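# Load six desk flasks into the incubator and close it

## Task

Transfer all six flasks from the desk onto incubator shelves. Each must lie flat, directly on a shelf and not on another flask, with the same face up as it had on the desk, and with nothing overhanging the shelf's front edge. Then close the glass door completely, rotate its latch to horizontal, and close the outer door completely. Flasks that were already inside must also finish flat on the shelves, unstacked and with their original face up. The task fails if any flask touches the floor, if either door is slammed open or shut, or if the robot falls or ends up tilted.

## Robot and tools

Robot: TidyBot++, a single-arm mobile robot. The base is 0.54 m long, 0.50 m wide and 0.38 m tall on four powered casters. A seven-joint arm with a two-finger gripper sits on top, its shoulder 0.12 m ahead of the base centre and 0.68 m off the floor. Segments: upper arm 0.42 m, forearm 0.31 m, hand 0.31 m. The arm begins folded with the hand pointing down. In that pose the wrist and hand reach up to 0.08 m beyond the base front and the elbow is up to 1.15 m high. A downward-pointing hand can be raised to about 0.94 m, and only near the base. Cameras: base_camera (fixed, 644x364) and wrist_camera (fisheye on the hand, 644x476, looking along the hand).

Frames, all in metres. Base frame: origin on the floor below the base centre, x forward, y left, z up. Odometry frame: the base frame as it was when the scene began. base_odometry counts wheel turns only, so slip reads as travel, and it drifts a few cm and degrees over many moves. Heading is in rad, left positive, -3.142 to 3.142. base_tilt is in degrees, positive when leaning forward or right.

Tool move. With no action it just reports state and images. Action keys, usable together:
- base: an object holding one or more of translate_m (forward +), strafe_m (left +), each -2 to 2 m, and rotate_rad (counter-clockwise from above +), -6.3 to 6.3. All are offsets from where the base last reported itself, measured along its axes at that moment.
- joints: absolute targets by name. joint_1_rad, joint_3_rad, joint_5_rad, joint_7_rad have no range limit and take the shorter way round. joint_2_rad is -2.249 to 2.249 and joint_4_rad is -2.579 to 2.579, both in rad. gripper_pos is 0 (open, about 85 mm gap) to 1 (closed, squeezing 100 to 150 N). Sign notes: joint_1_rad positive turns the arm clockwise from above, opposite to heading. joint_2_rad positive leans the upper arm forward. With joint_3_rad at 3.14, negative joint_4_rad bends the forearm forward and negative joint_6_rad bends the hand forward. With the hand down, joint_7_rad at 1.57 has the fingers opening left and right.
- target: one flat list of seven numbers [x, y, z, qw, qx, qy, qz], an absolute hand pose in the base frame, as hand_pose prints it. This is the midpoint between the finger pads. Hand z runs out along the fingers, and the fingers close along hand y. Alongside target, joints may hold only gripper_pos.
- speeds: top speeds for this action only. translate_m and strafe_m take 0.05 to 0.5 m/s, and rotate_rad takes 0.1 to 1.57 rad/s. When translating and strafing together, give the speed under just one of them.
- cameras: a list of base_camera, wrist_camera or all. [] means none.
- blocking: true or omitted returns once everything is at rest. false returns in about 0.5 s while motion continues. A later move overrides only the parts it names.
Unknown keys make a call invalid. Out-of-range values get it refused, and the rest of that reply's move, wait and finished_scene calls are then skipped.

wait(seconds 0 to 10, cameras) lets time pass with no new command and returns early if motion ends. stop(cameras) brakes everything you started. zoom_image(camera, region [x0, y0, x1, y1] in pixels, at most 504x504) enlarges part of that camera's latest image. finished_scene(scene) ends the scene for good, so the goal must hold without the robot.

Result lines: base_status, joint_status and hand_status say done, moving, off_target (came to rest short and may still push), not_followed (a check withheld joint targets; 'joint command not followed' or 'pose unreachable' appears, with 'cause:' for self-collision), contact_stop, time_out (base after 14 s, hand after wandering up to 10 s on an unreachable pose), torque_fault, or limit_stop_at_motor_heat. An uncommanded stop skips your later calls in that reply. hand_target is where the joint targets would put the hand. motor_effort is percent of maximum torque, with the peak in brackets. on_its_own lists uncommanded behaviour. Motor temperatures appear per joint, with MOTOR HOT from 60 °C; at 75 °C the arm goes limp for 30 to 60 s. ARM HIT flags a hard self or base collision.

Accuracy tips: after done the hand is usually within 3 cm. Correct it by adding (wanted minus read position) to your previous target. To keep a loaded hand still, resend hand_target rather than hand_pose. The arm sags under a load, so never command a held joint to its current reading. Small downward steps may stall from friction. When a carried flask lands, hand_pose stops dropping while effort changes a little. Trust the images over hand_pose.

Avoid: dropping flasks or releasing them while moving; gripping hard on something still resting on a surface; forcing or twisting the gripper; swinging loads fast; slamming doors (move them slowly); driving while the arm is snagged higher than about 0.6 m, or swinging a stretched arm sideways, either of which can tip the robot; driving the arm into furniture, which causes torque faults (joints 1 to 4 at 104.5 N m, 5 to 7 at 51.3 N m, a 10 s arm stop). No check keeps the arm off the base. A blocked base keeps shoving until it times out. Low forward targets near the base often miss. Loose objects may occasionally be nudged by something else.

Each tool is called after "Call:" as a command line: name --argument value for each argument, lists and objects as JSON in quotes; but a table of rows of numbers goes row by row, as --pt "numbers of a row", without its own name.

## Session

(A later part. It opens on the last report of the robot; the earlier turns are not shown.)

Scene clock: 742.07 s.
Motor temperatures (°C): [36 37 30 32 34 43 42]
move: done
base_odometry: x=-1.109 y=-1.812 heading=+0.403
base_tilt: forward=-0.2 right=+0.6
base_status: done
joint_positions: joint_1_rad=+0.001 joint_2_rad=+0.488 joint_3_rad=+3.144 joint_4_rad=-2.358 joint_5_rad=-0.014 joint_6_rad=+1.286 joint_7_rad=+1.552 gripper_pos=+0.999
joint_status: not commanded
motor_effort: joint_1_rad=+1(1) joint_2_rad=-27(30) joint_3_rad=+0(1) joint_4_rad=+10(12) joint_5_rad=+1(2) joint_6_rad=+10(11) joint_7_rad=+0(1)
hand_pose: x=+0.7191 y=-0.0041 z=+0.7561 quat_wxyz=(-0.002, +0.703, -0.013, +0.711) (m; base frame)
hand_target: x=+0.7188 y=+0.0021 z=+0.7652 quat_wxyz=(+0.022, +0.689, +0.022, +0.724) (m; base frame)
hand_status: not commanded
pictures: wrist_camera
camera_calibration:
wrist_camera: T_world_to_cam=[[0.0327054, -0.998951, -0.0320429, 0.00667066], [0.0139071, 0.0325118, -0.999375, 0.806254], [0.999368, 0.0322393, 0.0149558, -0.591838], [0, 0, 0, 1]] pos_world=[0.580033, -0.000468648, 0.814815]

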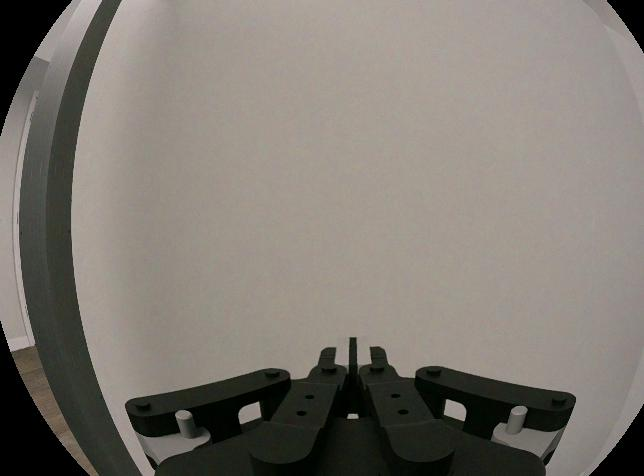

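Call:
move --base '{"translate_m": 0.035}' --speeds '{"translate_m": 0.06}' --cameras '["wrist_camera"]'

Call:
move --base '{"translate_m": 0.015}' --speeds '{"translate_m": 0.05}' --cameras '["wrist_camera"]'

Scene clock: 744.27 s.
Motor temperatures (°C): [36 37 30 32 34 43 42]
move: done
base_odometry: x=-1.076 y=-1.799 heading=+0.403
base_tilt: forward=-0.1 right=+0.5
base_status: done
joint_positions: joint_1_rad=+0.001 joint_2_rad=+0.488 joint_3_rad=+3.144 joint_4_rad=-2.361 joint_5_rad=-0.014 joint_6_rad=+1.287 joint_7_rad=+1.552 gripper_pos=+0.999
joint_status: not commanded
motor_effort: joint_1_rad=+1(1) joint_2_rad=-27(29) joint_3_rad=+0(1) joint_4_rad=+10(14) joint_5_rad=+0(1) joint_6_rad=+9(11) joint_7_rad=+0(1)
hand_pose: x=+0.7181 y=-0.0041 z=+0.7553 quat_wxyz=(-0.002, +0.704, -0.013, +0.710) (m; base frame)
hand_target: x=+0.7188 y=+0.0021 z=+0.7652 quat_wxyz=(+0.022, +0.689, +0.022, +0.724) (m; base frame)
hand_status: not commanded
pictures: wrist_camera
camera_calibration:
wrist_camera: T_world_to_cam=[[0.0326418, -0.998951, -0.0321092, 0.00677194], [0.011908, 0.0325127, -0.9994, 0.806858], [0.999396, 0.0322399, 0.0129568, -0.589322], [0, 0, 0, 1]] pos_world=[0.579137, -0.000468653, 0.814227]

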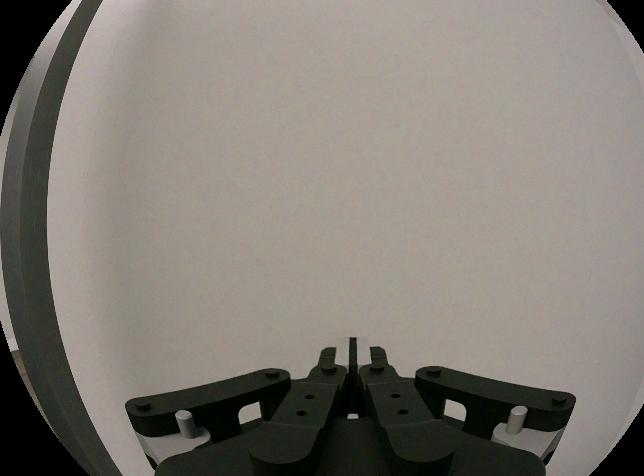

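Scene clock: 745.07 s.
Motor temperatures (°C): [36 37 30 32 34 43 42]
move: done
base_odometry: x=-1.062 y=-1.793 heading=+0.403
base_tilt: forward=-0.1 right=+0.6
base_status: done
joint_positions: joint_1_rad=+0.001 joint_2_rad=+0.488 joint_3_rad=+3.144 joint_4_rad=-2.361 joint_5_rad=-0.014 joint_6_rad=+1.287 joint_7_rad=+1.552 gripper_pos=+0.999
joint_status: not commanded
motor_effort: joint_1_rad=+1(1) joint_2_rad=-27(30) joint_3_rad=+0(1) joint_4_rad=+10(12) joint_5_rad=+1(1) joint_6_rad=+10(10) joint_7_rad=+0(1)
hand_pose: x=+0.7181 y=-0.0041 z=+0.7553 quat_wxyz=(-0.002, +0.704, -0.013, +0.710) (m; base frame)
hand_target: x=+0.7188 y=+0.0021 z=+0.7652 quat_wxyz=(+0.022, +0.689, +0.022, +0.724) (m; base frame)
hand_status: not commanded
pictures: wrist_camera
camera_calibration:
wrist_camera: T_world_to_cam=[[0.0326418, -0.998951, -0.0321092, 0.00677194], [0.011908, 0.0325127, -0.9994, 0.806858], [0.999396, 0.0322399, 0.0129568, -0.589322], [0, 0, 0, 1]] pos_world=[0.579137, -0.000468653, 0.814227]

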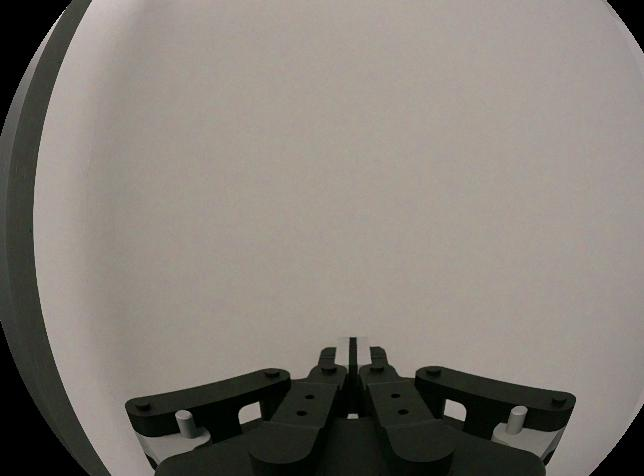

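Call:
move --base '{"translate_m": 0.197, "strafe_m": 0.238, "rotate_rad": -0.297}' --speeds '{"translate_m": 0.14, "rotate_rad": 0.14}' --cameras '["wrist_camera", "base_camera"]'

Scene clock: 748.63 s.
Motor temperatures (°C): [36 37 30 32 34 43 42]
move: done
base_odometry: x=-0.974 y=-1.497 heading=+0.105
base_tilt: forward=-0.1 right=+0.5
base_status: done
joint_positions: joint_1_rad=-0.003 joint_2_rad=+0.487 joint_3_rad=+3.144 joint_4_rad=-2.366 joint_5_rad=-0.014 joint_6_rad=+1.288 joint_7_rad=+1.552 gripper_pos=+0.999
joint_status: not commanded
motor_effort: joint_1_rad=+1(3) joint_2_rad=-27(28) joint_3_rad=+0(2) joint_4_rad=+10(15) joint_5_rad=+1(3) joint_6_rad=+10(11) joint_7_rad=+0(1)
hand_pose: x=+0.7166 y=-0.0019 z=+0.7542 quat_wxyz=(-0.004, +0.705, -0.012, +0.709) (m; base frame)
hand_target: x=+0.7188 y=+0.0021 z=+0.7652 quat_wxyz=(+0.022, +0.689, +0.022, +0.724) (m; base frame)
hand_status: not commanded
pictures: base_camera, wrist_camera
camera_calibration:
wrist_camera: T_world_to_cam=[[0.0362409, -0.998822, -0.0322779, 0.00663005], [0.00868721, 0.0326128, -0.99943, 0.808119], [0.999305, 0.0359399, 0.00985889, -0.585497], [0, 0, 0, 1]] pos_world=[0.57783, 0.00130989, 0.813645]

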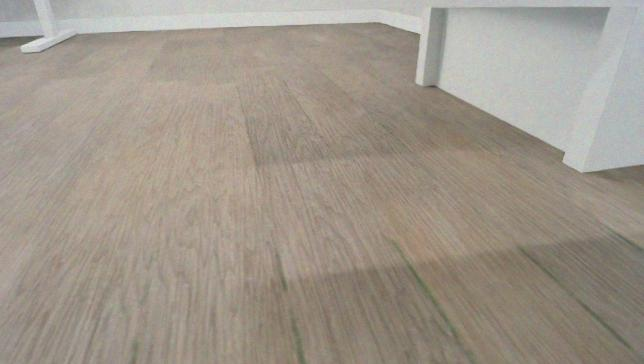

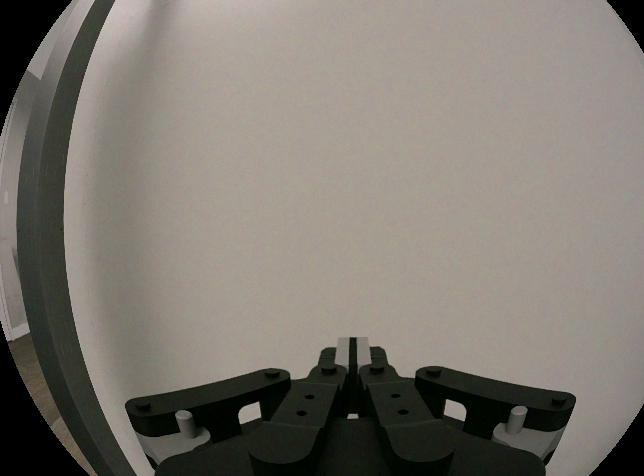

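Call:
zoom_image --camera "base_camera" --region '[400, 50, 644, 190]'

Scaled by 2.066.

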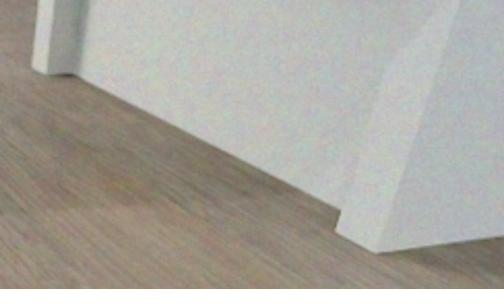

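Call:
move --base '{"translate_m": 0.188, "strafe_m": 0.236, "rotate_rad": -0.297}' --speeds '{"translate_m": 0.14, "rotate_rad": 0.14}' --cameras '["wrist_camera"]'

Call:
move --base '{"translate_m": 0.18, "strafe_m": 0.236, "rotate_rad": -0.297}' --speeds '{"translate_m": 0.14, "rotate_rad": 0.14}' --cameras '["wrist_camera", "base_camera"]'

Call:
zoom_image --camera "base_camera" --region '[300, 60, 644, 260]'

Scene clock: 753.83 s.
Motor temperatures (°C): [36 37 30 32 34 43 42]
move: done
base_odometry: x=-0.812 y=-1.242 heading=-0.193
base_tilt: forward=-0.1 right=+0.5
base_status: done
joint_positions: joint_1_rad=-0.004 joint_2_rad=+0.485 joint_3_rad=+3.143 joint_4_rad=-2.370 joint_5_rad=-0.014 joint_6_rad=+1.290 joint_7_rad=+1.552 gripper_pos=+0.999
joint_status: not commanded
motor_effort: joint_1_rad=+1(3) joint_2_rad=-27(28) joint_3_rad=+0(2) joint_4_rad=+10(17) joint_5_rad=+1(3) joint_6_rad=+10(11) joint_7_rad=+1(1)
hand_pose: x=+0.7154 y=-0.0014 z=+0.7543 quat_wxyz=(-0.004, +0.705, -0.012, +0.709) (m; base frame)
hand_target: x=+0.7188 y=+0.0021 z=+0.7652 quat_wxyz=(+0.022, +0.689, +0.022, +0.724) (m; base frame)
hand_status: not commanded
pictures: wrist_camera
camera_calibration:
wrist_camera: T_world_to_cam=[[0.0370333, -0.998793, -0.032278, 0.00661862], [0.00846118, 0.0326124, -0.999432, 0.80835], [0.999278, 0.0367391, 0.0096587, -0.584034], [0, 0, 0, 1]] pos_world=[0.576528, 0.00170529, 0.813746]

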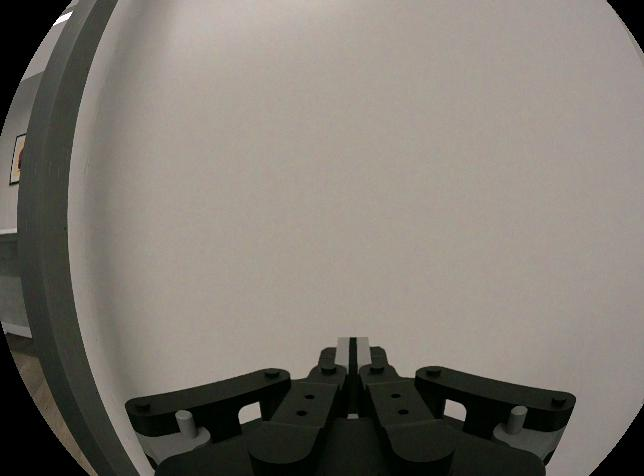

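Scene clock: 756.57 s.
Motor temperatures (°C): [36 37 30 32 34 43 42]
move: done
base_odometry: x=-0.590 y=-1.045 heading=-0.491
base_tilt: forward=-0.1 right=+0.6
base_status: done
joint_positions: joint_1_rad=-0.003 joint_2_rad=+0.484 joint_3_rad=+3.143 joint_4_rad=-2.369 joint_5_rad=-0.014 joint_6_rad=+1.291 joint_7_rad=+1.552 gripper_pos=+0.999
joint_status: not commanded
motor_effort: joint_1_rad=+1(3) joint_2_rad=-27(29) joint_3_rad=+0(1) joint_4_rad=+9(16) joint_5_rad=+1(2) joint_6_rad=+10(11) joint_7_rad=+1(1)
hand_pose: x=+0.7154 y=-0.0019 z=+0.7552 quat_wxyz=(-0.004, +0.704, -0.012, +0.710) (m; base frame)
hand_target: x=+0.7188 y=+0.0021 z=+0.7652 quat_wxyz=(+0.022, +0.689, +0.022, +0.724) (m; base frame)
hand_status: not commanded
pictures: base_camera, wrist_camera
camera_calibration:
wrist_camera: T_world_to_cam=[[0.0364111, -0.998818, -0.0321973, 0.00653878], [0.0108833, 0.0326131, -0.999409, 0.807535], [0.999278, 0.0360392, 0.0120579, -0.585876], [0, 0, 0, 1]] pos_world=[0.576426, 0.00130932, 0.814332]

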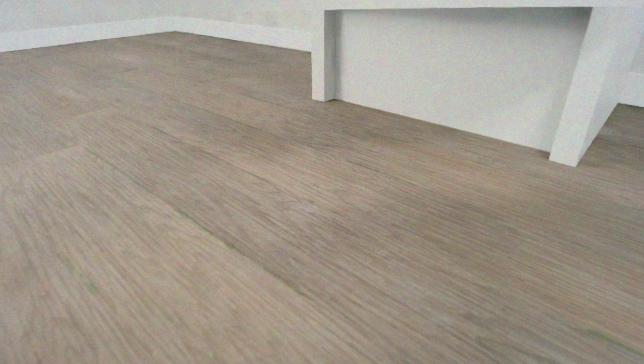

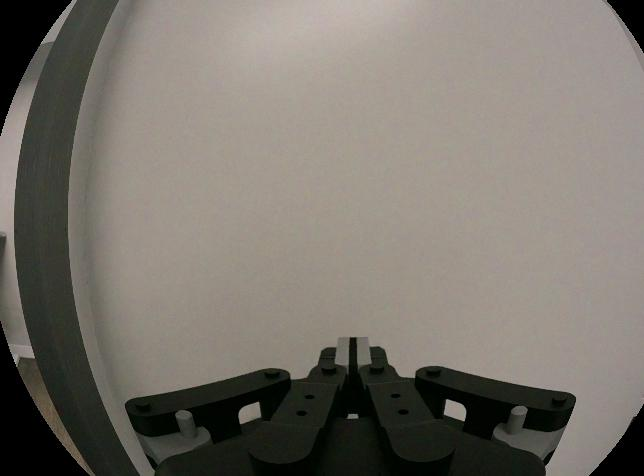

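Scaled by 1.465.

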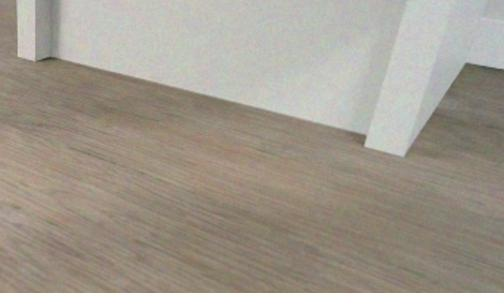

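Call:
move

Scene clock: 758.17 s.
Motor temperatures (°C): [36 37 30 32 34 43 42]
base_odometry: x=-0.590 y=-1.045 heading=-0.491
base_tilt: forward=-0.2 right=+0.6
base_status: done
joint_positions: joint_1_rad=-0.003 joint_2_rad=+0.484 joint_3_rad=+3.143 joint_4_rad=-2.369 joint_5_rad=-0.014 joint_6_rad=+1.291 joint_7_rad=+1.552 gripper_pos=+0.999
joint_status: not commanded
motor_effort: joint_1_rad=+1(3) joint_2_rad=-28(29) joint_3_rad=+0(1) joint_4_rad=+10(16) joint_5_rad=+1(2) joint_6_rad=+9(11) joint_7_rad=+0(1)
hand_pose: x=+0.7154 y=-0.0019 z=+0.7552 quat_wxyz=(-0.004, +0.704, -0.012, +0.710) (m; base frame)
hand_target: x=+0.7188 y=+0.0021 z=+0.7652 quat_wxyz=(+0.022, +0.689, +0.022, +0.724) (m; base frame)
hand_status: not commanded
pictures: base_camera, wrist_camera
camera_calibration:
wrist_camera: T_world_to_cam=[[0.0364111, -0.998818, -0.0321973, 0.00653878], [0.0108833, 0.0326131, -0.999409, 0.807535], [0.999278, 0.0360392, 0.0120579, -0.585876], [0, 0, 0, 1]] pos_world=[0.576426, 0.00130932, 0.814332]

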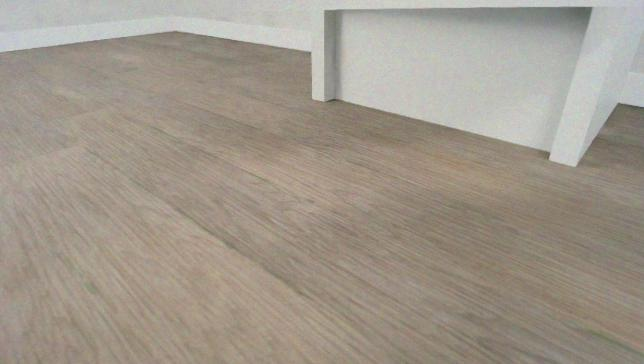

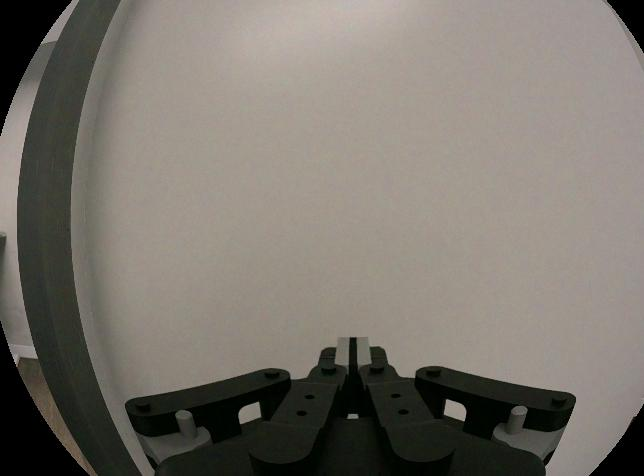

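Call:
move --base '{"translate_m": 0.186, "strafe_m": 0.231, "rotate_rad": -0.297}' --speeds '{"translate_m": 0.14, "rotate_rad": 0.14}'

Scene clock: 762.37 s.
Motor temperatures (°C): [36 37 30 32 34 43 42]
move: done
base_odometry: x=-0.317 y=-0.929 heading=-0.788
base_tilt: forward=-0.1 right=+0.6
base_status: done
joint_positions: joint_1_rad=-0.003 joint_2_rad=+0.484 joint_3_rad=+3.143 joint_4_rad=-2.369 joint_5_rad=-0.014 joint_6_rad=+1.293 joint_7_rad=+1.552 gripper_pos=+0.999
joint_status: not commanded
motor_effort: joint_1_rad=+1(3) joint_2_rad=-27(29) joint_3_rad=+0(1) joint_4_rad=+10(18) joint_5_rad=+1(2) joint_6_rad=+9(11) joint_7_rad=+1(1)
hand_pose: x=+0.7156 y=-0.0021 z=+0.7562 quat_wxyz=(-0.004, +0.703, -0.012, +0.711) (m; base frame)
hand_target: x=+0.7188 y=+0.0021 z=+0.7652 quat_wxyz=(+0.022, +0.689, +0.022, +0.724) (m; base frame)
hand_status: not commanded
pictures: base_camera, wrist_camera
camera_calibration:
wrist_camera: T_world_to_cam=[[0.0361931, -0.998832, -0.0320083, 0.0064278], [0.0134947, 0.0325149, -0.99938, 0.806592], [0.999254, 0.0357387, 0.0146557, -0.588079], [0, 0, 0, 1]] pos_world=[0.576523, 0.00121122, 0.814917]

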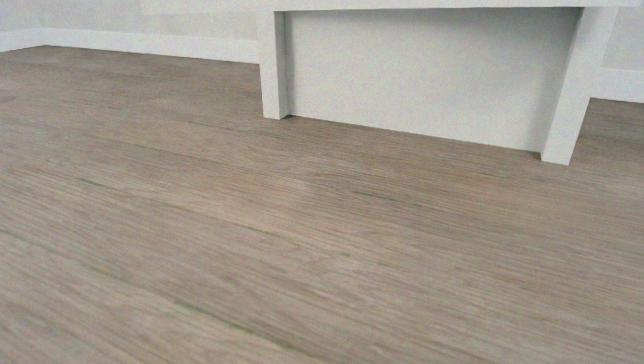

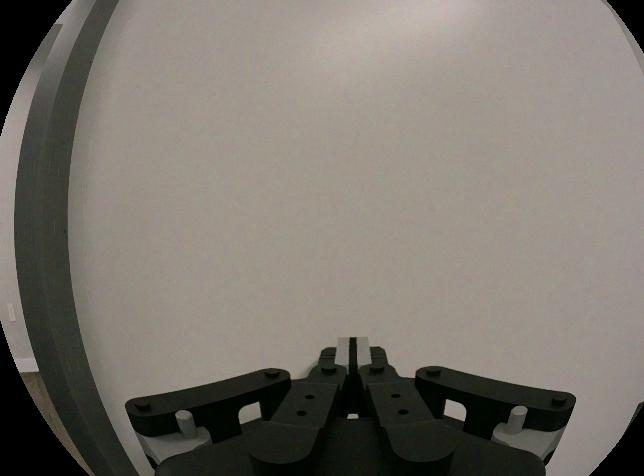

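Call:
zoom_image --camera "base_camera" --region '[240, 60, 620, 200]'

Scaled by 1.326.

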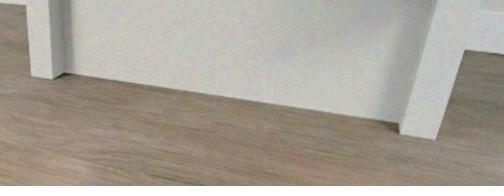

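Call:
move --base '{"translate_m": 0.189, "strafe_m": 0.226, "rotate_rad": -0.297}' --speeds '{"translate_m": 0.12, "rotate_rad": 0.122}'

Call:
zoom_image --camera "base_camera" --region '[200, 60, 640, 220]'

Scene clock: 768.03 s.
Motor temperatures (°C): [36 37 30 32 34 43 42]
move: done
base_odometry: x=-0.023 y=-0.903 heading=-1.086
base_tilt: forward=-0.2 right=+0.6
base_status: done
joint_positions: joint_1_rad=-0.003 joint_2_rad=+0.484 joint_3_rad=+3.143 joint_4_rad=-2.368 joint_5_rad=-0.014 joint_6_rad=+1.294 joint_7_rad=+1.552 gripper_pos=+0.999
joint_status: not commanded
motor_effort: joint_1_rad=+1(3) joint_2_rad=-27(29) joint_3_rad=+0(3) joint_4_rad=+10(16) joint_5_rad=+1(3) joint_6_rad=+10(11) joint_7_rad=+0(1)
hand_pose: x=+0.7157 y=-0.0019 z=+0.7567 quat_wxyz=(-0.004, +0.703, -0.012, +0.711) (m; base frame)
hand_target: x=+0.7188 y=+0.0021 z=+0.7652 quat_wxyz=(+0.022, +0.689, +0.022, +0.724) (m; base frame)
hand_status: not commanded
pictures: base_camera, wrist_camera
camera_calibration:
wrist_camera: T_world_to_cam=[[0.0364433, -0.998825, -0.0319464, 0.0063444], [0.0150875, 0.0325139, -0.999357, 0.806043], [0.999222, 0.0359379, 0.0162547, -0.589371], [0, 0, 0, 1]] pos_world=[0.57652, 0.00131007, 0.815308]

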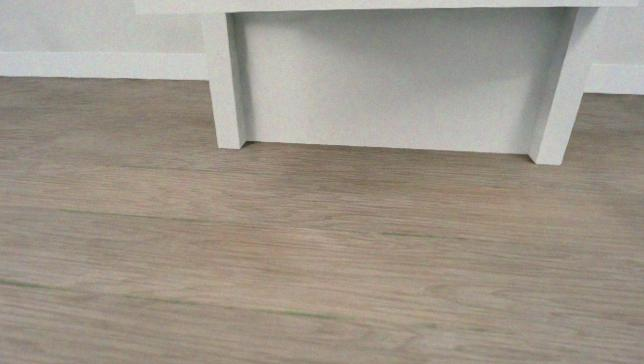

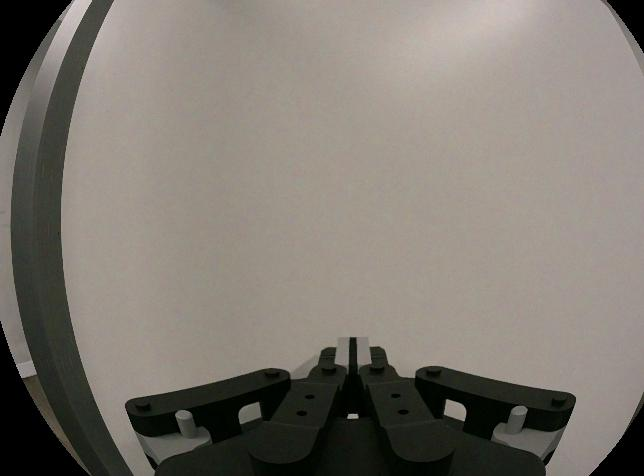

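Scaled by 1.145.

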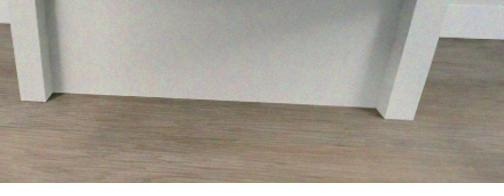

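Call:
move --base '{"translate_m": 0.12, "strafe_m": 0.155, "rotate_rad": -0.198}' --speeds '{"translate_m": 0.1, "rotate_rad": 0.1}'

Call:
zoom_image --camera "base_camera" --region '[140, 60, 640, 240]'

Scene clock: 772.00 s.
Motor temperatures (°C): [36 37 30 32 34 43 42]
move: done
base_odometry: x=+0.170 y=-0.937 heading=-1.285
base_tilt: forward=-0.1 right=+0.5
base_status: done
joint_positions: joint_1_rad=-0.003 joint_2_rad=+0.484 joint_3_rad=+3.143 joint_4_rad=-2.368 joint_5_rad=-0.014 joint_6_rad=+1.294 joint_7_rad=+1.552 gripper_pos=+0.999
joint_status: not commanded
motor_effort: joint_1_rad=+1(4) joint_2_rad=-28(29) joint_3_rad=+0(2) joint_4_rad=+10(15) joint_5_rad=+1(2) joint_6_rad=+10(11) joint_7_rad=+0(1)
hand_pose: x=+0.7159 y=-0.0021 z=+0.7572 quat_wxyz=(-0.004, +0.702, -0.012, +0.712) (m; base frame)
hand_target: x=+0.7188 y=+0.0021 z=+0.7652 quat_wxyz=(+0.022, +0.689, +0.022, +0.724) (m; base frame)
hand_status: not commanded
pictures: base_camera, wrist_camera
camera_calibration:
wrist_camera: T_world_to_cam=[[0.0361873, -0.998836, -0.0319033, 0.00626452], [0.0163982, 0.0325134, -0.999337, 0.805568], [0.99921, 0.0356401, 0.0175557, -0.590521], [0, 0, 0, 1]] pos_world=[0.576619, 0.00111179, 0.8156]

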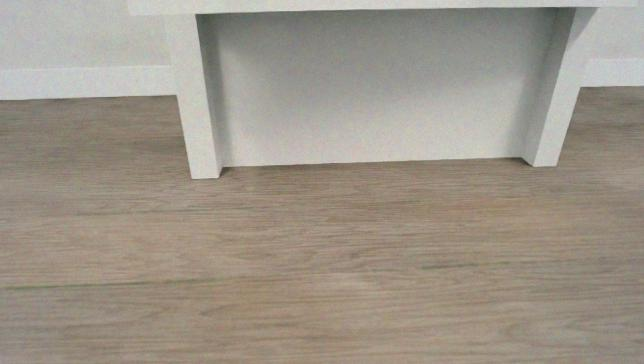

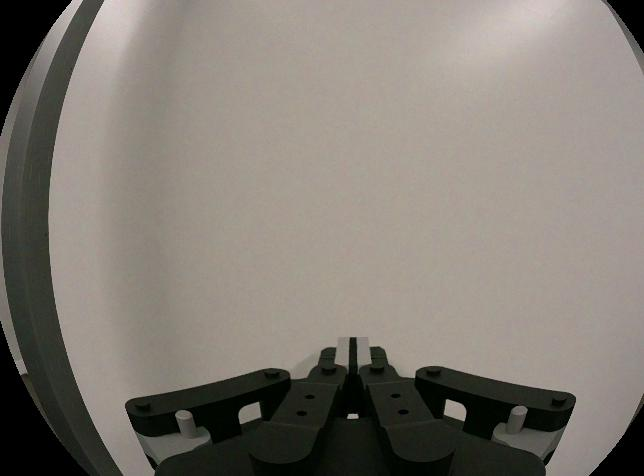

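Scaled by 1.008.

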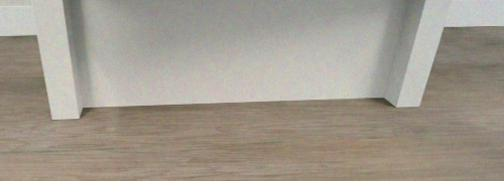

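Call:
move --base '{"translate_m": 0.05}' --speeds '{"translate_m": 0.05}'

Scene clock: 775.03 s.
Motor temperatures (°C): [36 37 30 32 34 43 42]
move: done
base_odometry: x=+0.184 y=-0.985 heading=-1.285
base_tilt: forward=-0.1 right=+0.6
base_status: done
joint_positions: joint_1_rad=-0.003 joint_2_rad=+0.484 joint_3_rad=+3.143 joint_4_rad=-2.369 joint_5_rad=-0.014 joint_6_rad=+1.295 joint_7_rad=+1.552 gripper_pos=+0.999
joint_status: not commanded
motor_effort: joint_1_rad=+1(1) joint_2_rad=-27(29) joint_3_rad=+0(1) joint_4_rad=+10(13) joint_5_rad=+1(1) joint_6_rad=+9(11) joint_7_rad=+0(1)
hand_pose: x=+0.7157 y=-0.0021 z=+0.7568 quat_wxyz=(-0.004, +0.702, -0.012, +0.712) (m; base frame)
hand_target: x=+0.7188 y=+0.0021 z=+0.7652 quat_wxyz=(+0.022, +0.689, +0.022, +0.724) (m; base frame)
hand_status: not commanded
pictures: base_camera, wrist_camera
camera_calibration:
wrist_camera: T_world_to_cam=[[0.0361627, -0.998836, -0.0319291, 0.0062975], [0.015697, 0.0325137, -0.999348, 0.805689], [0.999223, 0.0356379, 0.0168545, -0.589753], [0, 0, 0, 1]] pos_world=[0.57642, 0.0011118, 0.815304]

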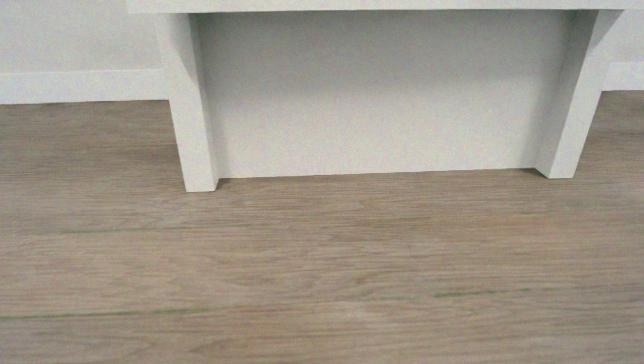

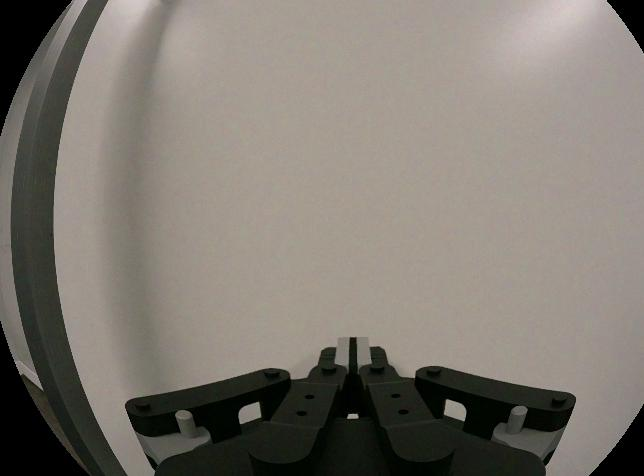

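Call:
move --base '{"translate_m": 0.03}' --speeds '{"translate_m": 0.05}'

Scene clock: 776.40 s.
Motor temperatures (°C): [36 37 30 32 34 43 42]
move: done
base_odometry: x=+0.193 y=-1.014 heading=-1.284
base_tilt: forward=-0.1 right=+0.6
base_status: done
joint_positions: joint_1_rad=-0.003 joint_2_rad=+0.484 joint_3_rad=+3.143 joint_4_rad=-2.369 joint_5_rad=-0.014 joint_6_rad=+1.295 joint_7_rad=+1.552 gripper_pos=+0.999
joint_status: not commanded
motor_effort: joint_1_rad=+1(2) joint_2_rad=-27(29) joint_3_rad=+0(1) joint_4_rad=+10(16) joint_5_rad=+1(1) joint_6_rad=+9(11) joint_7_rad=+0(1)
hand_pose: x=+0.7154 y=-0.0021 z=+0.7564 quat_wxyz=(-0.004, +0.703, -0.012, +0.711) (m; base frame)
hand_target: x=+0.7188 y=+0.0021 z=+0.7652 quat_wxyz=(+0.022, +0.689, +0.022, +0.724) (m; base frame)
hand_status: not commanded
pictures: base_camera, wrist_camera
camera_calibration:
wrist_camera: T_world_to_cam=[[0.0361375, -0.998836, -0.0319584, 0.00633373], [0.0148973, 0.0325142, -0.99936, 0.805867], [0.999236, 0.0356383, 0.016055, -0.588905], [0, 0, 0, 1]] pos_world=[0.576221, 0.0011118, 0.815009]

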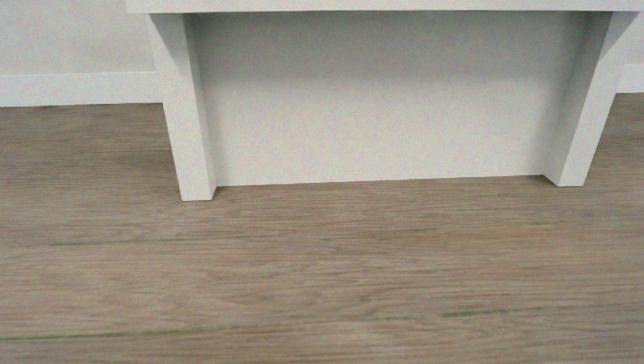

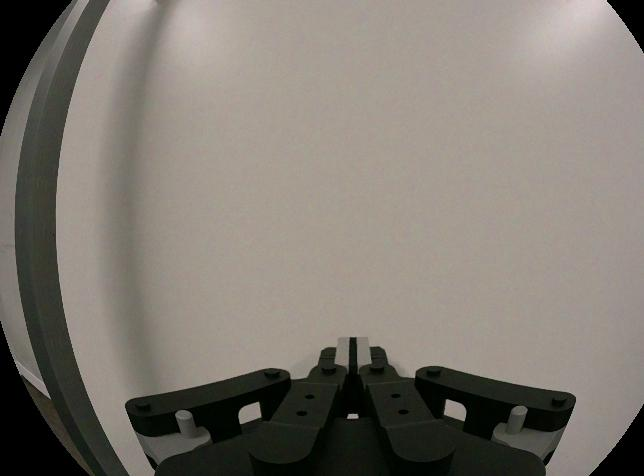

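Call:
move --base '{"translate_m": 0.025}' --speeds '{"translate_m": 0.05}'

Scene clock: 777.63 s.
Motor temperatures (°C): [36 37 30 32 34 43 42]
move: done
base_odometry: x=+0.200 y=-1.038 heading=-1.284
base_tilt: forward=-0.2 right=+0.6
base_status: done
joint_positions: joint_1_rad=-0.003 joint_2_rad=+0.461 joint_3_rad=+3.143 joint_4_rad=-2.414 joint_5_rad=-0.014 joint_6_rad=+1.306 joint_7_rad=+1.552 gripper_pos=+0.999
joint_status: not commanded
motor_effort: joint_1_rad=+0(2) joint_2_rad=-21(29) joint_3_rad=+0(1) joint_4_rad=+19(23) joint_5_rad=+1(2) joint_6_rad=+7(10) joint_7_rad=+0(1)
hand_pose: x=+0.7003 y=-0.0021 z=+0.7562 quat_wxyz=(-0.003, +0.706, -0.012, +0.708) (m; base frame)
hand_target: x=+0.7188 y=+0.0021 z=+0.7652 quat_wxyz=(+0.022, +0.689, +0.022, +0.724) (m; base frame)
hand_status: not commanded
pictures: base_camera, wrist_camera
camera_calibration:
wrist_camera: T_world_to_cam=[[0.0357254, -0.998842, -0.0322082, 0.00733048], [0.00520547, 0.0324143, -0.999461, 0.812665], [0.999348, 0.0355385, 0.00635746, -0.566499], [0, 0, 0, 1]] pos_world=[0.561637, 0.00111254, 0.816065]

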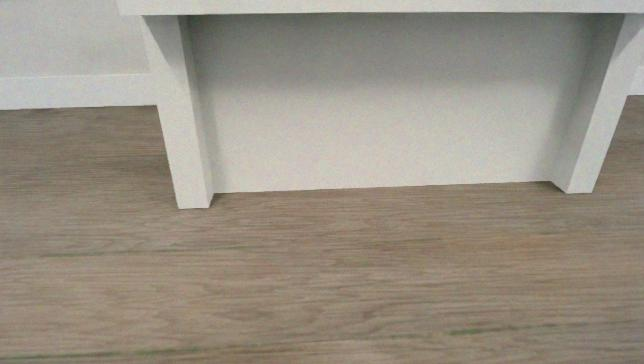

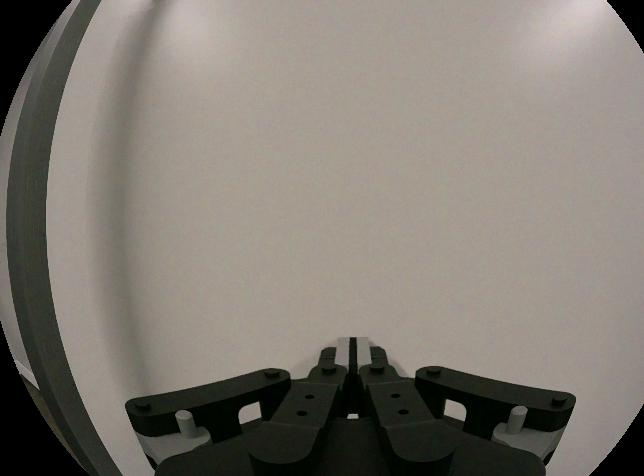

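Call:
move --base '{"translate_m": 0.012}' --speeds '{"translate_m": 0.05}'

Scene clock: 781.57 s.
Motor temperatures (°C): [36 37 30 32 34 43 42]
move: done
base_odometry: x=+0.203 y=-1.049 heading=-1.284
base_tilt: forward=-0.2 right=+0.5
base_status: done
joint_positions: joint_1_rad=-0.002 joint_2_rad=+0.444 joint_3_rad=+3.143 joint_4_rad=-2.447 joint_5_rad=-0.014 joint_6_rad=+1.316 joint_7_rad=+1.552 gripper_pos=+0.999
joint_status: not commanded
motor_effort: joint_1_rad=-1(1) joint_2_rad=-16(22) joint_3_rad=-1(1) joint_4_rad=+25(29) joint_5_rad=+3(3) joint_6_rad=+6(10) joint_7_rad=+0(1)
hand_pose: x=+0.6891 y=-0.0023 z=+0.7561 quat_wxyz=(-0.003, +0.708, -0.012, +0.706) (m; base frame)
hand_target: x=+0.7188 y=+0.0021 z=+0.7652 quat_wxyz=(+0.022, +0.689, +0.022, +0.724) (m; base frame)
hand_status: not commanded
pictures: base_camera, wrist_camera
camera_calibration:
wrist_camera: T_world_to_cam=[[0.0353226, -0.998853, -0.0323307, 0.00796627], [-0.00108404, 0.0323126, -0.999477, 0.817038], [0.999375, 0.0353392, 0.0000585686, -0.550588], [0, 0, 0, 1]] pos_world=[0.550848, 0.00101386, 0.816901]

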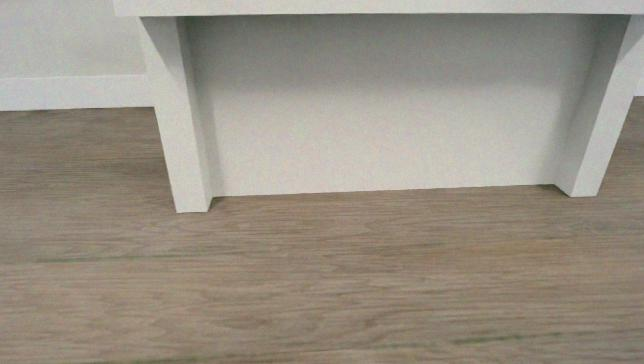

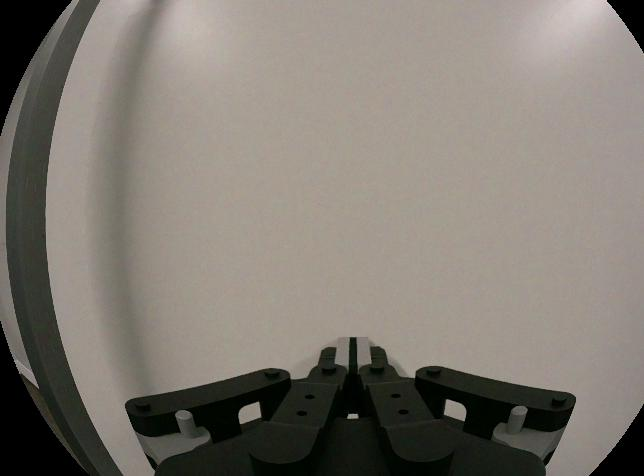

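Call:
move --base '{"translate_m": 0.015}' --speeds '{"translate_m": 0.05}'

Scene clock: 782.83 s.
Motor temperatures (°C): [36 37 30 32 34 43 42]
move: done
base_odometry: x=+0.208 y=-1.062 heading=-1.284
base_tilt: forward=-0.2 right=+0.5
base_status: done
joint_positions: joint_1_rad=-0.002 joint_2_rad=+0.423 joint_3_rad=+3.143 joint_4_rad=-2.486 joint_5_rad=-0.014 joint_6_rad=+1.327 joint_7_rad=+1.552 gripper_pos=+0.999
joint_status: not commanded
motor_effort: joint_1_rad=-1(2) joint_2_rad=-11(18) joint_3_rad=-1(2) joint_4_rad=+33(37) joint_5_rad=+3(4) joint_6_rad=+4(8) joint_7_rad=+0(1)
hand_pose: x=+0.6755 y=-0.0025 z=+0.7559 quat_wxyz=(-0.003, +0.711, -0.012, +0.703) (m; base frame)
hand_target: x=+0.7188 y=+0.0021 z=+0.7652 quat_wxyz=(+0.022, +0.689, +0.022, +0.724) (m; base frame)
hand_status: not commanded
pictures: base_camera, wrist_camera
camera_calibration:
wrist_camera: T_world_to_cam=[[0.0346732, -0.99887, -0.0324972, 0.00884725], [-0.00876665, 0.0322116, -0.999443, 0.821973], [0.99936, 0.0349388, -0.00763987, -0.531104], [0, 0, 0, 1]] pos_world=[0.537663, 0.000916338, 0.817744]

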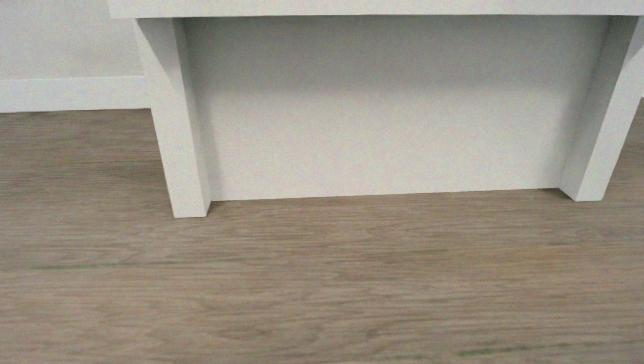

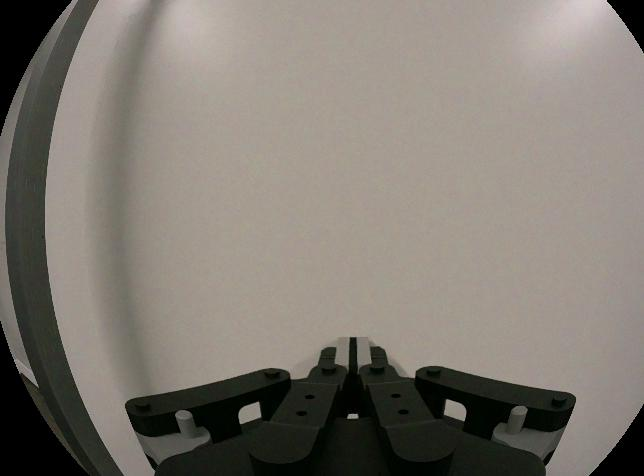

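Call:
move --base '{"translate_m": -0.35}' --speeds '{"translate_m": 0.2}'

Scene clock: 785.67 s.
Motor temperatures (°C): [36 37 30 32 34 43 42]
move: done
base_odometry: x=+0.109 y=-0.726 heading=-1.284
base_tilt: forward=-0.2 right=+0.6
base_status: done
joint_positions: joint_1_rad=-0.002 joint_2_rad=+0.491 joint_3_rad=+3.143 joint_4_rad=-2.359 joint_5_rad=-0.014 joint_6_rad=+1.327 joint_7_rad=+1.552 gripper_pos=+0.999
joint_status: not commanded
motor_effort: joint_1_rad=+1(2) joint_2_rad=-27(30) joint_3_rad=+0(2) joint_4_rad=+10(31) joint_5_rad=+1(3) joint_6_rad=+11(11) joint_7_rad=+0(1)
hand_pose: x=+0.7186 y=-0.0024 z=+0.7668 quat_wxyz=(-0.003, +0.690, -0.012, +0.724) (m; base frame)
hand_target: x=+0.7188 y=+0.0021 z=+0.7652 quat_wxyz=(+0.022, +0.689, +0.022, +0.724) (m; base frame)
hand_status: not commanded
pictures: base_camera, wrist_camera
camera_calibration:
wrist_camera: T_world_to_cam=[[0.0367433, -0.998866, -0.0302646, 0.00452592], [0.0508157, 0.0321134, -0.998192, 0.789447], [0.998032, 0.0351389, 0.0519381, -0.618869], [0, 0, 0, 1]] pos_world=[0.577369, 0.000915353, 0.820299]

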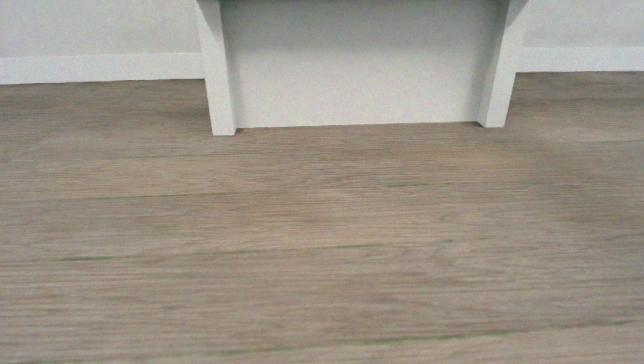

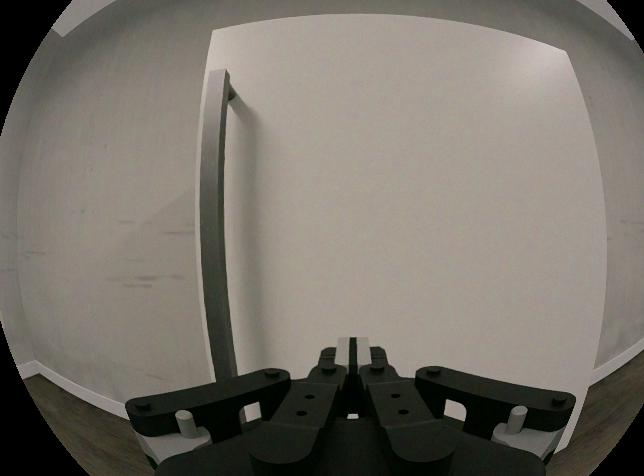

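Call:
move --base '{"rotate_rad": 0.9}' --speeds '{"rotate_rad": 0.5}'

Scene clock: 789.47 s.
Motor temperatures (°C): [36 37 30 32 34 43 42]
move: done
base_odometry: x=+0.109 y=-0.726 heading=-0.385
base_tilt: forward=-0.2 right=+0.6
base_status: done
joint_positions: joint_1_rad=-0.003 joint_2_rad=+0.491 joint_3_rad=+3.143 joint_4_rad=-2.359 joint_5_rad=-0.014 joint_6_rad=+1.327 joint_7_rad=+1.552 gripper_pos=+0.999
joint_status: not commanded
motor_effort: joint_1_rad=+0(3) joint_2_rad=-27(28) joint_3_rad=+0(2) joint_4_rad=+10(10) joint_5_rad=+1(2) joint_6_rad=+10(11) joint_7_rad=+0(1)
hand_pose: x=+0.7186 y=-0.0020 z=+0.7668 quat_wxyz=(-0.004, +0.690, -0.012, +0.724) (m; base frame)
hand_target: x=+0.7188 y=+0.0021 z=+0.7652 quat_wxyz=(+0.022, +0.689, +0.022, +0.724) (m; base frame)
hand_status: not commanded
pictures: base_camera, wrist_camera
camera_calibration:
wrist_camera: T_world_to_cam=[[0.0373416, -0.998845, -0.0302338, 0.00445144], [0.0507965, 0.032113, -0.998193, 0.789449], [0.998011, 0.0357383, 0.051937, -0.618865], [0, 0, 0, 1]] pos_world=[0.577367, 0.0012119, 0.820299]

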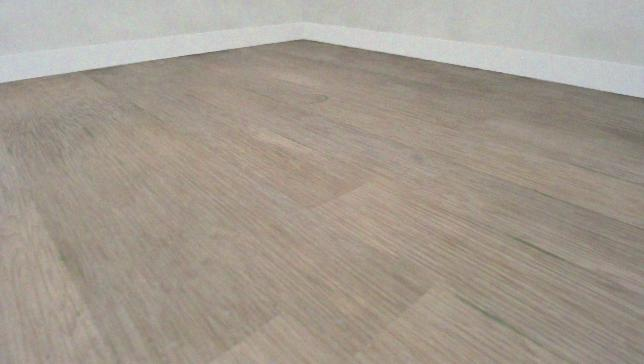

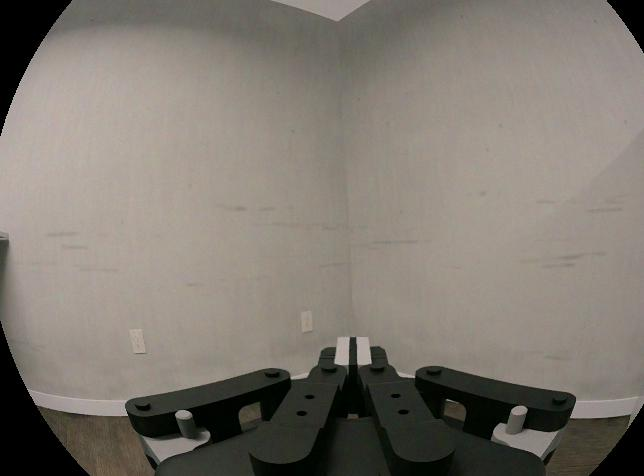

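Call:
move --base '{"rotate_rad": -2.09}' --speeds '{"rotate_rad": 0.8}'

Scene clock: 797.10 s.
Motor temperatures (°C): [36 37 30 32 34 43 42]
move: done
base_odometry: x=+0.109 y=-0.726 heading=-2.474
base_tilt: forward=-0.1 right=+0.6
base_status: done
joint_positions: joint_1_rad=+0.002 joint_2_rad=+0.491 joint_3_rad=+3.143 joint_4_rad=-2.359 joint_5_rad=-0.014 joint_6_rad=+1.327 joint_7_rad=+1.552 gripper_pos=+0.999
joint_status: not commanded
motor_effort: joint_1_rad=+1(3) joint_2_rad=-28(28) joint_3_rad=+0(2) joint_4_rad=+10(11) joint_5_rad=+1(2) joint_6_rad=+10(11) joint_7_rad=+1(1)
hand_pose: x=+0.7186 y=-0.0049 z=+0.7668 quat_wxyz=(-0.002, +0.690, -0.013, +0.724) (m; base frame)
hand_target: x=+0.7188 y=+0.0021 z=+0.7652 quat_wxyz=(+0.022, +0.689, +0.022, +0.724) (m; base frame)
hand_status: not commanded
pictures: base_camera, wrist_camera
camera_calibration:
wrist_camera: T_world_to_cam=[[0.0325417, -0.999012, -0.0302764, 0.00508749], [0.0509498, 0.0319111, -0.998191, 0.789429], [0.998171, 0.0309402, 0.0519379, -0.618901], [0, 0, 0, 1]] pos_world=[0.577382, -0.000960164, 0.820299]

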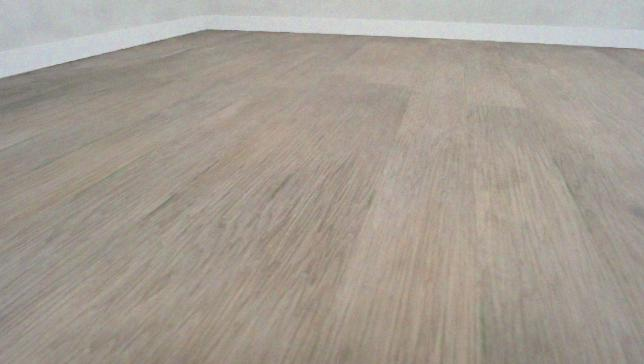

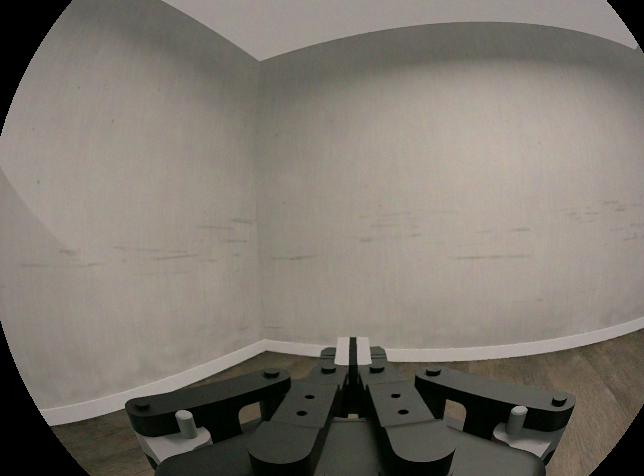

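Call:
move --base '{"translate_m": -0.79, "strafe_m": 1.07}' --speeds '{"translate_m": 0.4}'

Scene clock: 802.27 s.
Motor temperatures (°C): [36 37 30 32 34 43 42]
move: done
base_odometry: x=+1.392 y=-1.078 heading=-2.475
base_tilt: forward=-0.1 right=+0.5
base_status: done
joint_positions: joint_1_rad=+0.002 joint_2_rad=+0.490 joint_3_rad=+3.143 joint_4_rad=-2.359 joint_5_rad=-0.014 joint_6_rad=+1.327 joint_7_rad=+1.552 gripper_pos=+0.999
joint_status: not commanded
motor_effort: joint_1_rad=+1(3) joint_2_rad=-28(29) joint_3_rad=+0(2) joint_4_rad=+10(11) joint_5_rad=+1(3) joint_6_rad=+10(11) joint_7_rad=+1(1)
hand_pose: x=+0.7185 y=-0.0047 z=+0.7670 quat_wxyz=(-0.002, +0.690, -0.013, +0.724) (m; base frame)
hand_target: x=+0.7188 y=+0.0021 z=+0.7652 quat_wxyz=(+0.022, +0.689, +0.022, +0.724) (m; base frame)
hand_status: not commanded
pictures: base_camera, wrist_camera
camera_calibration:
wrist_camera: T_world_to_cam=[[0.0328547, -0.999002, -0.0302469, 0.00499005], [0.0513442, 0.0319103, -0.998171, 0.789384], [0.99814, 0.0312417, 0.0523414, -0.619126], [0, 0, 0, 1]] pos_world=[0.57728, -0.000861893, 0.820497]

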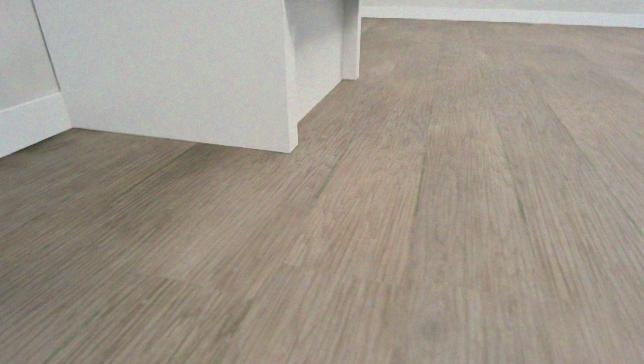

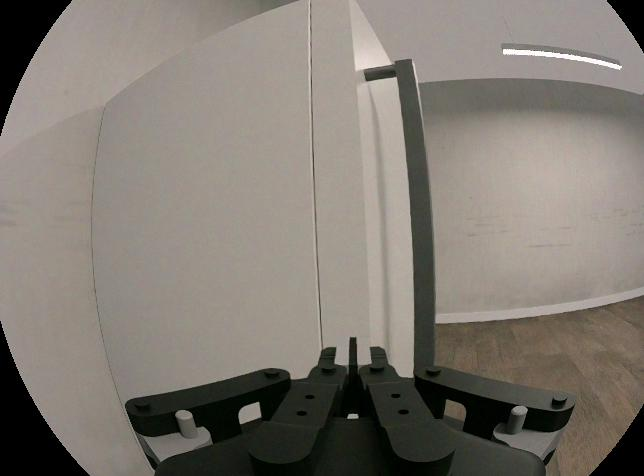

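Call:
zoom_image --camera "wrist_camera" --region '[260, 0, 380, 90]'

Call:
zoom_image --camera "wrist_camera" --region '[260, 180, 440, 350]'

Scaled by 4.200.

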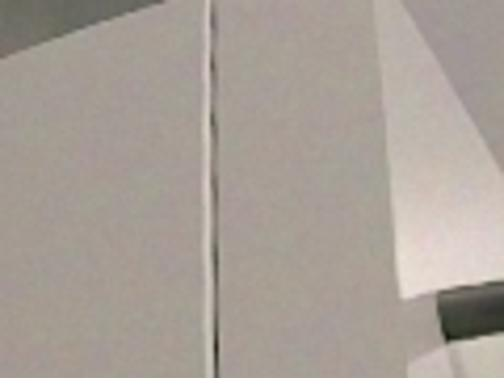

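Scaled by 2.800.

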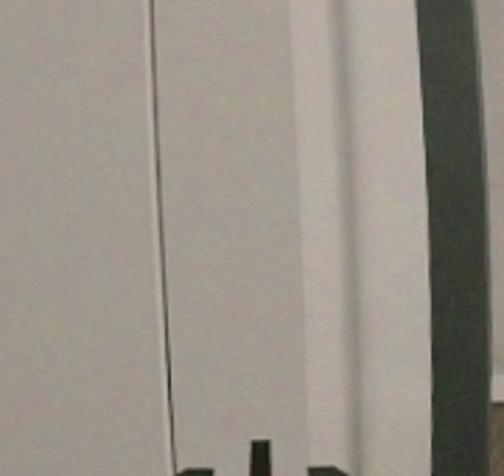

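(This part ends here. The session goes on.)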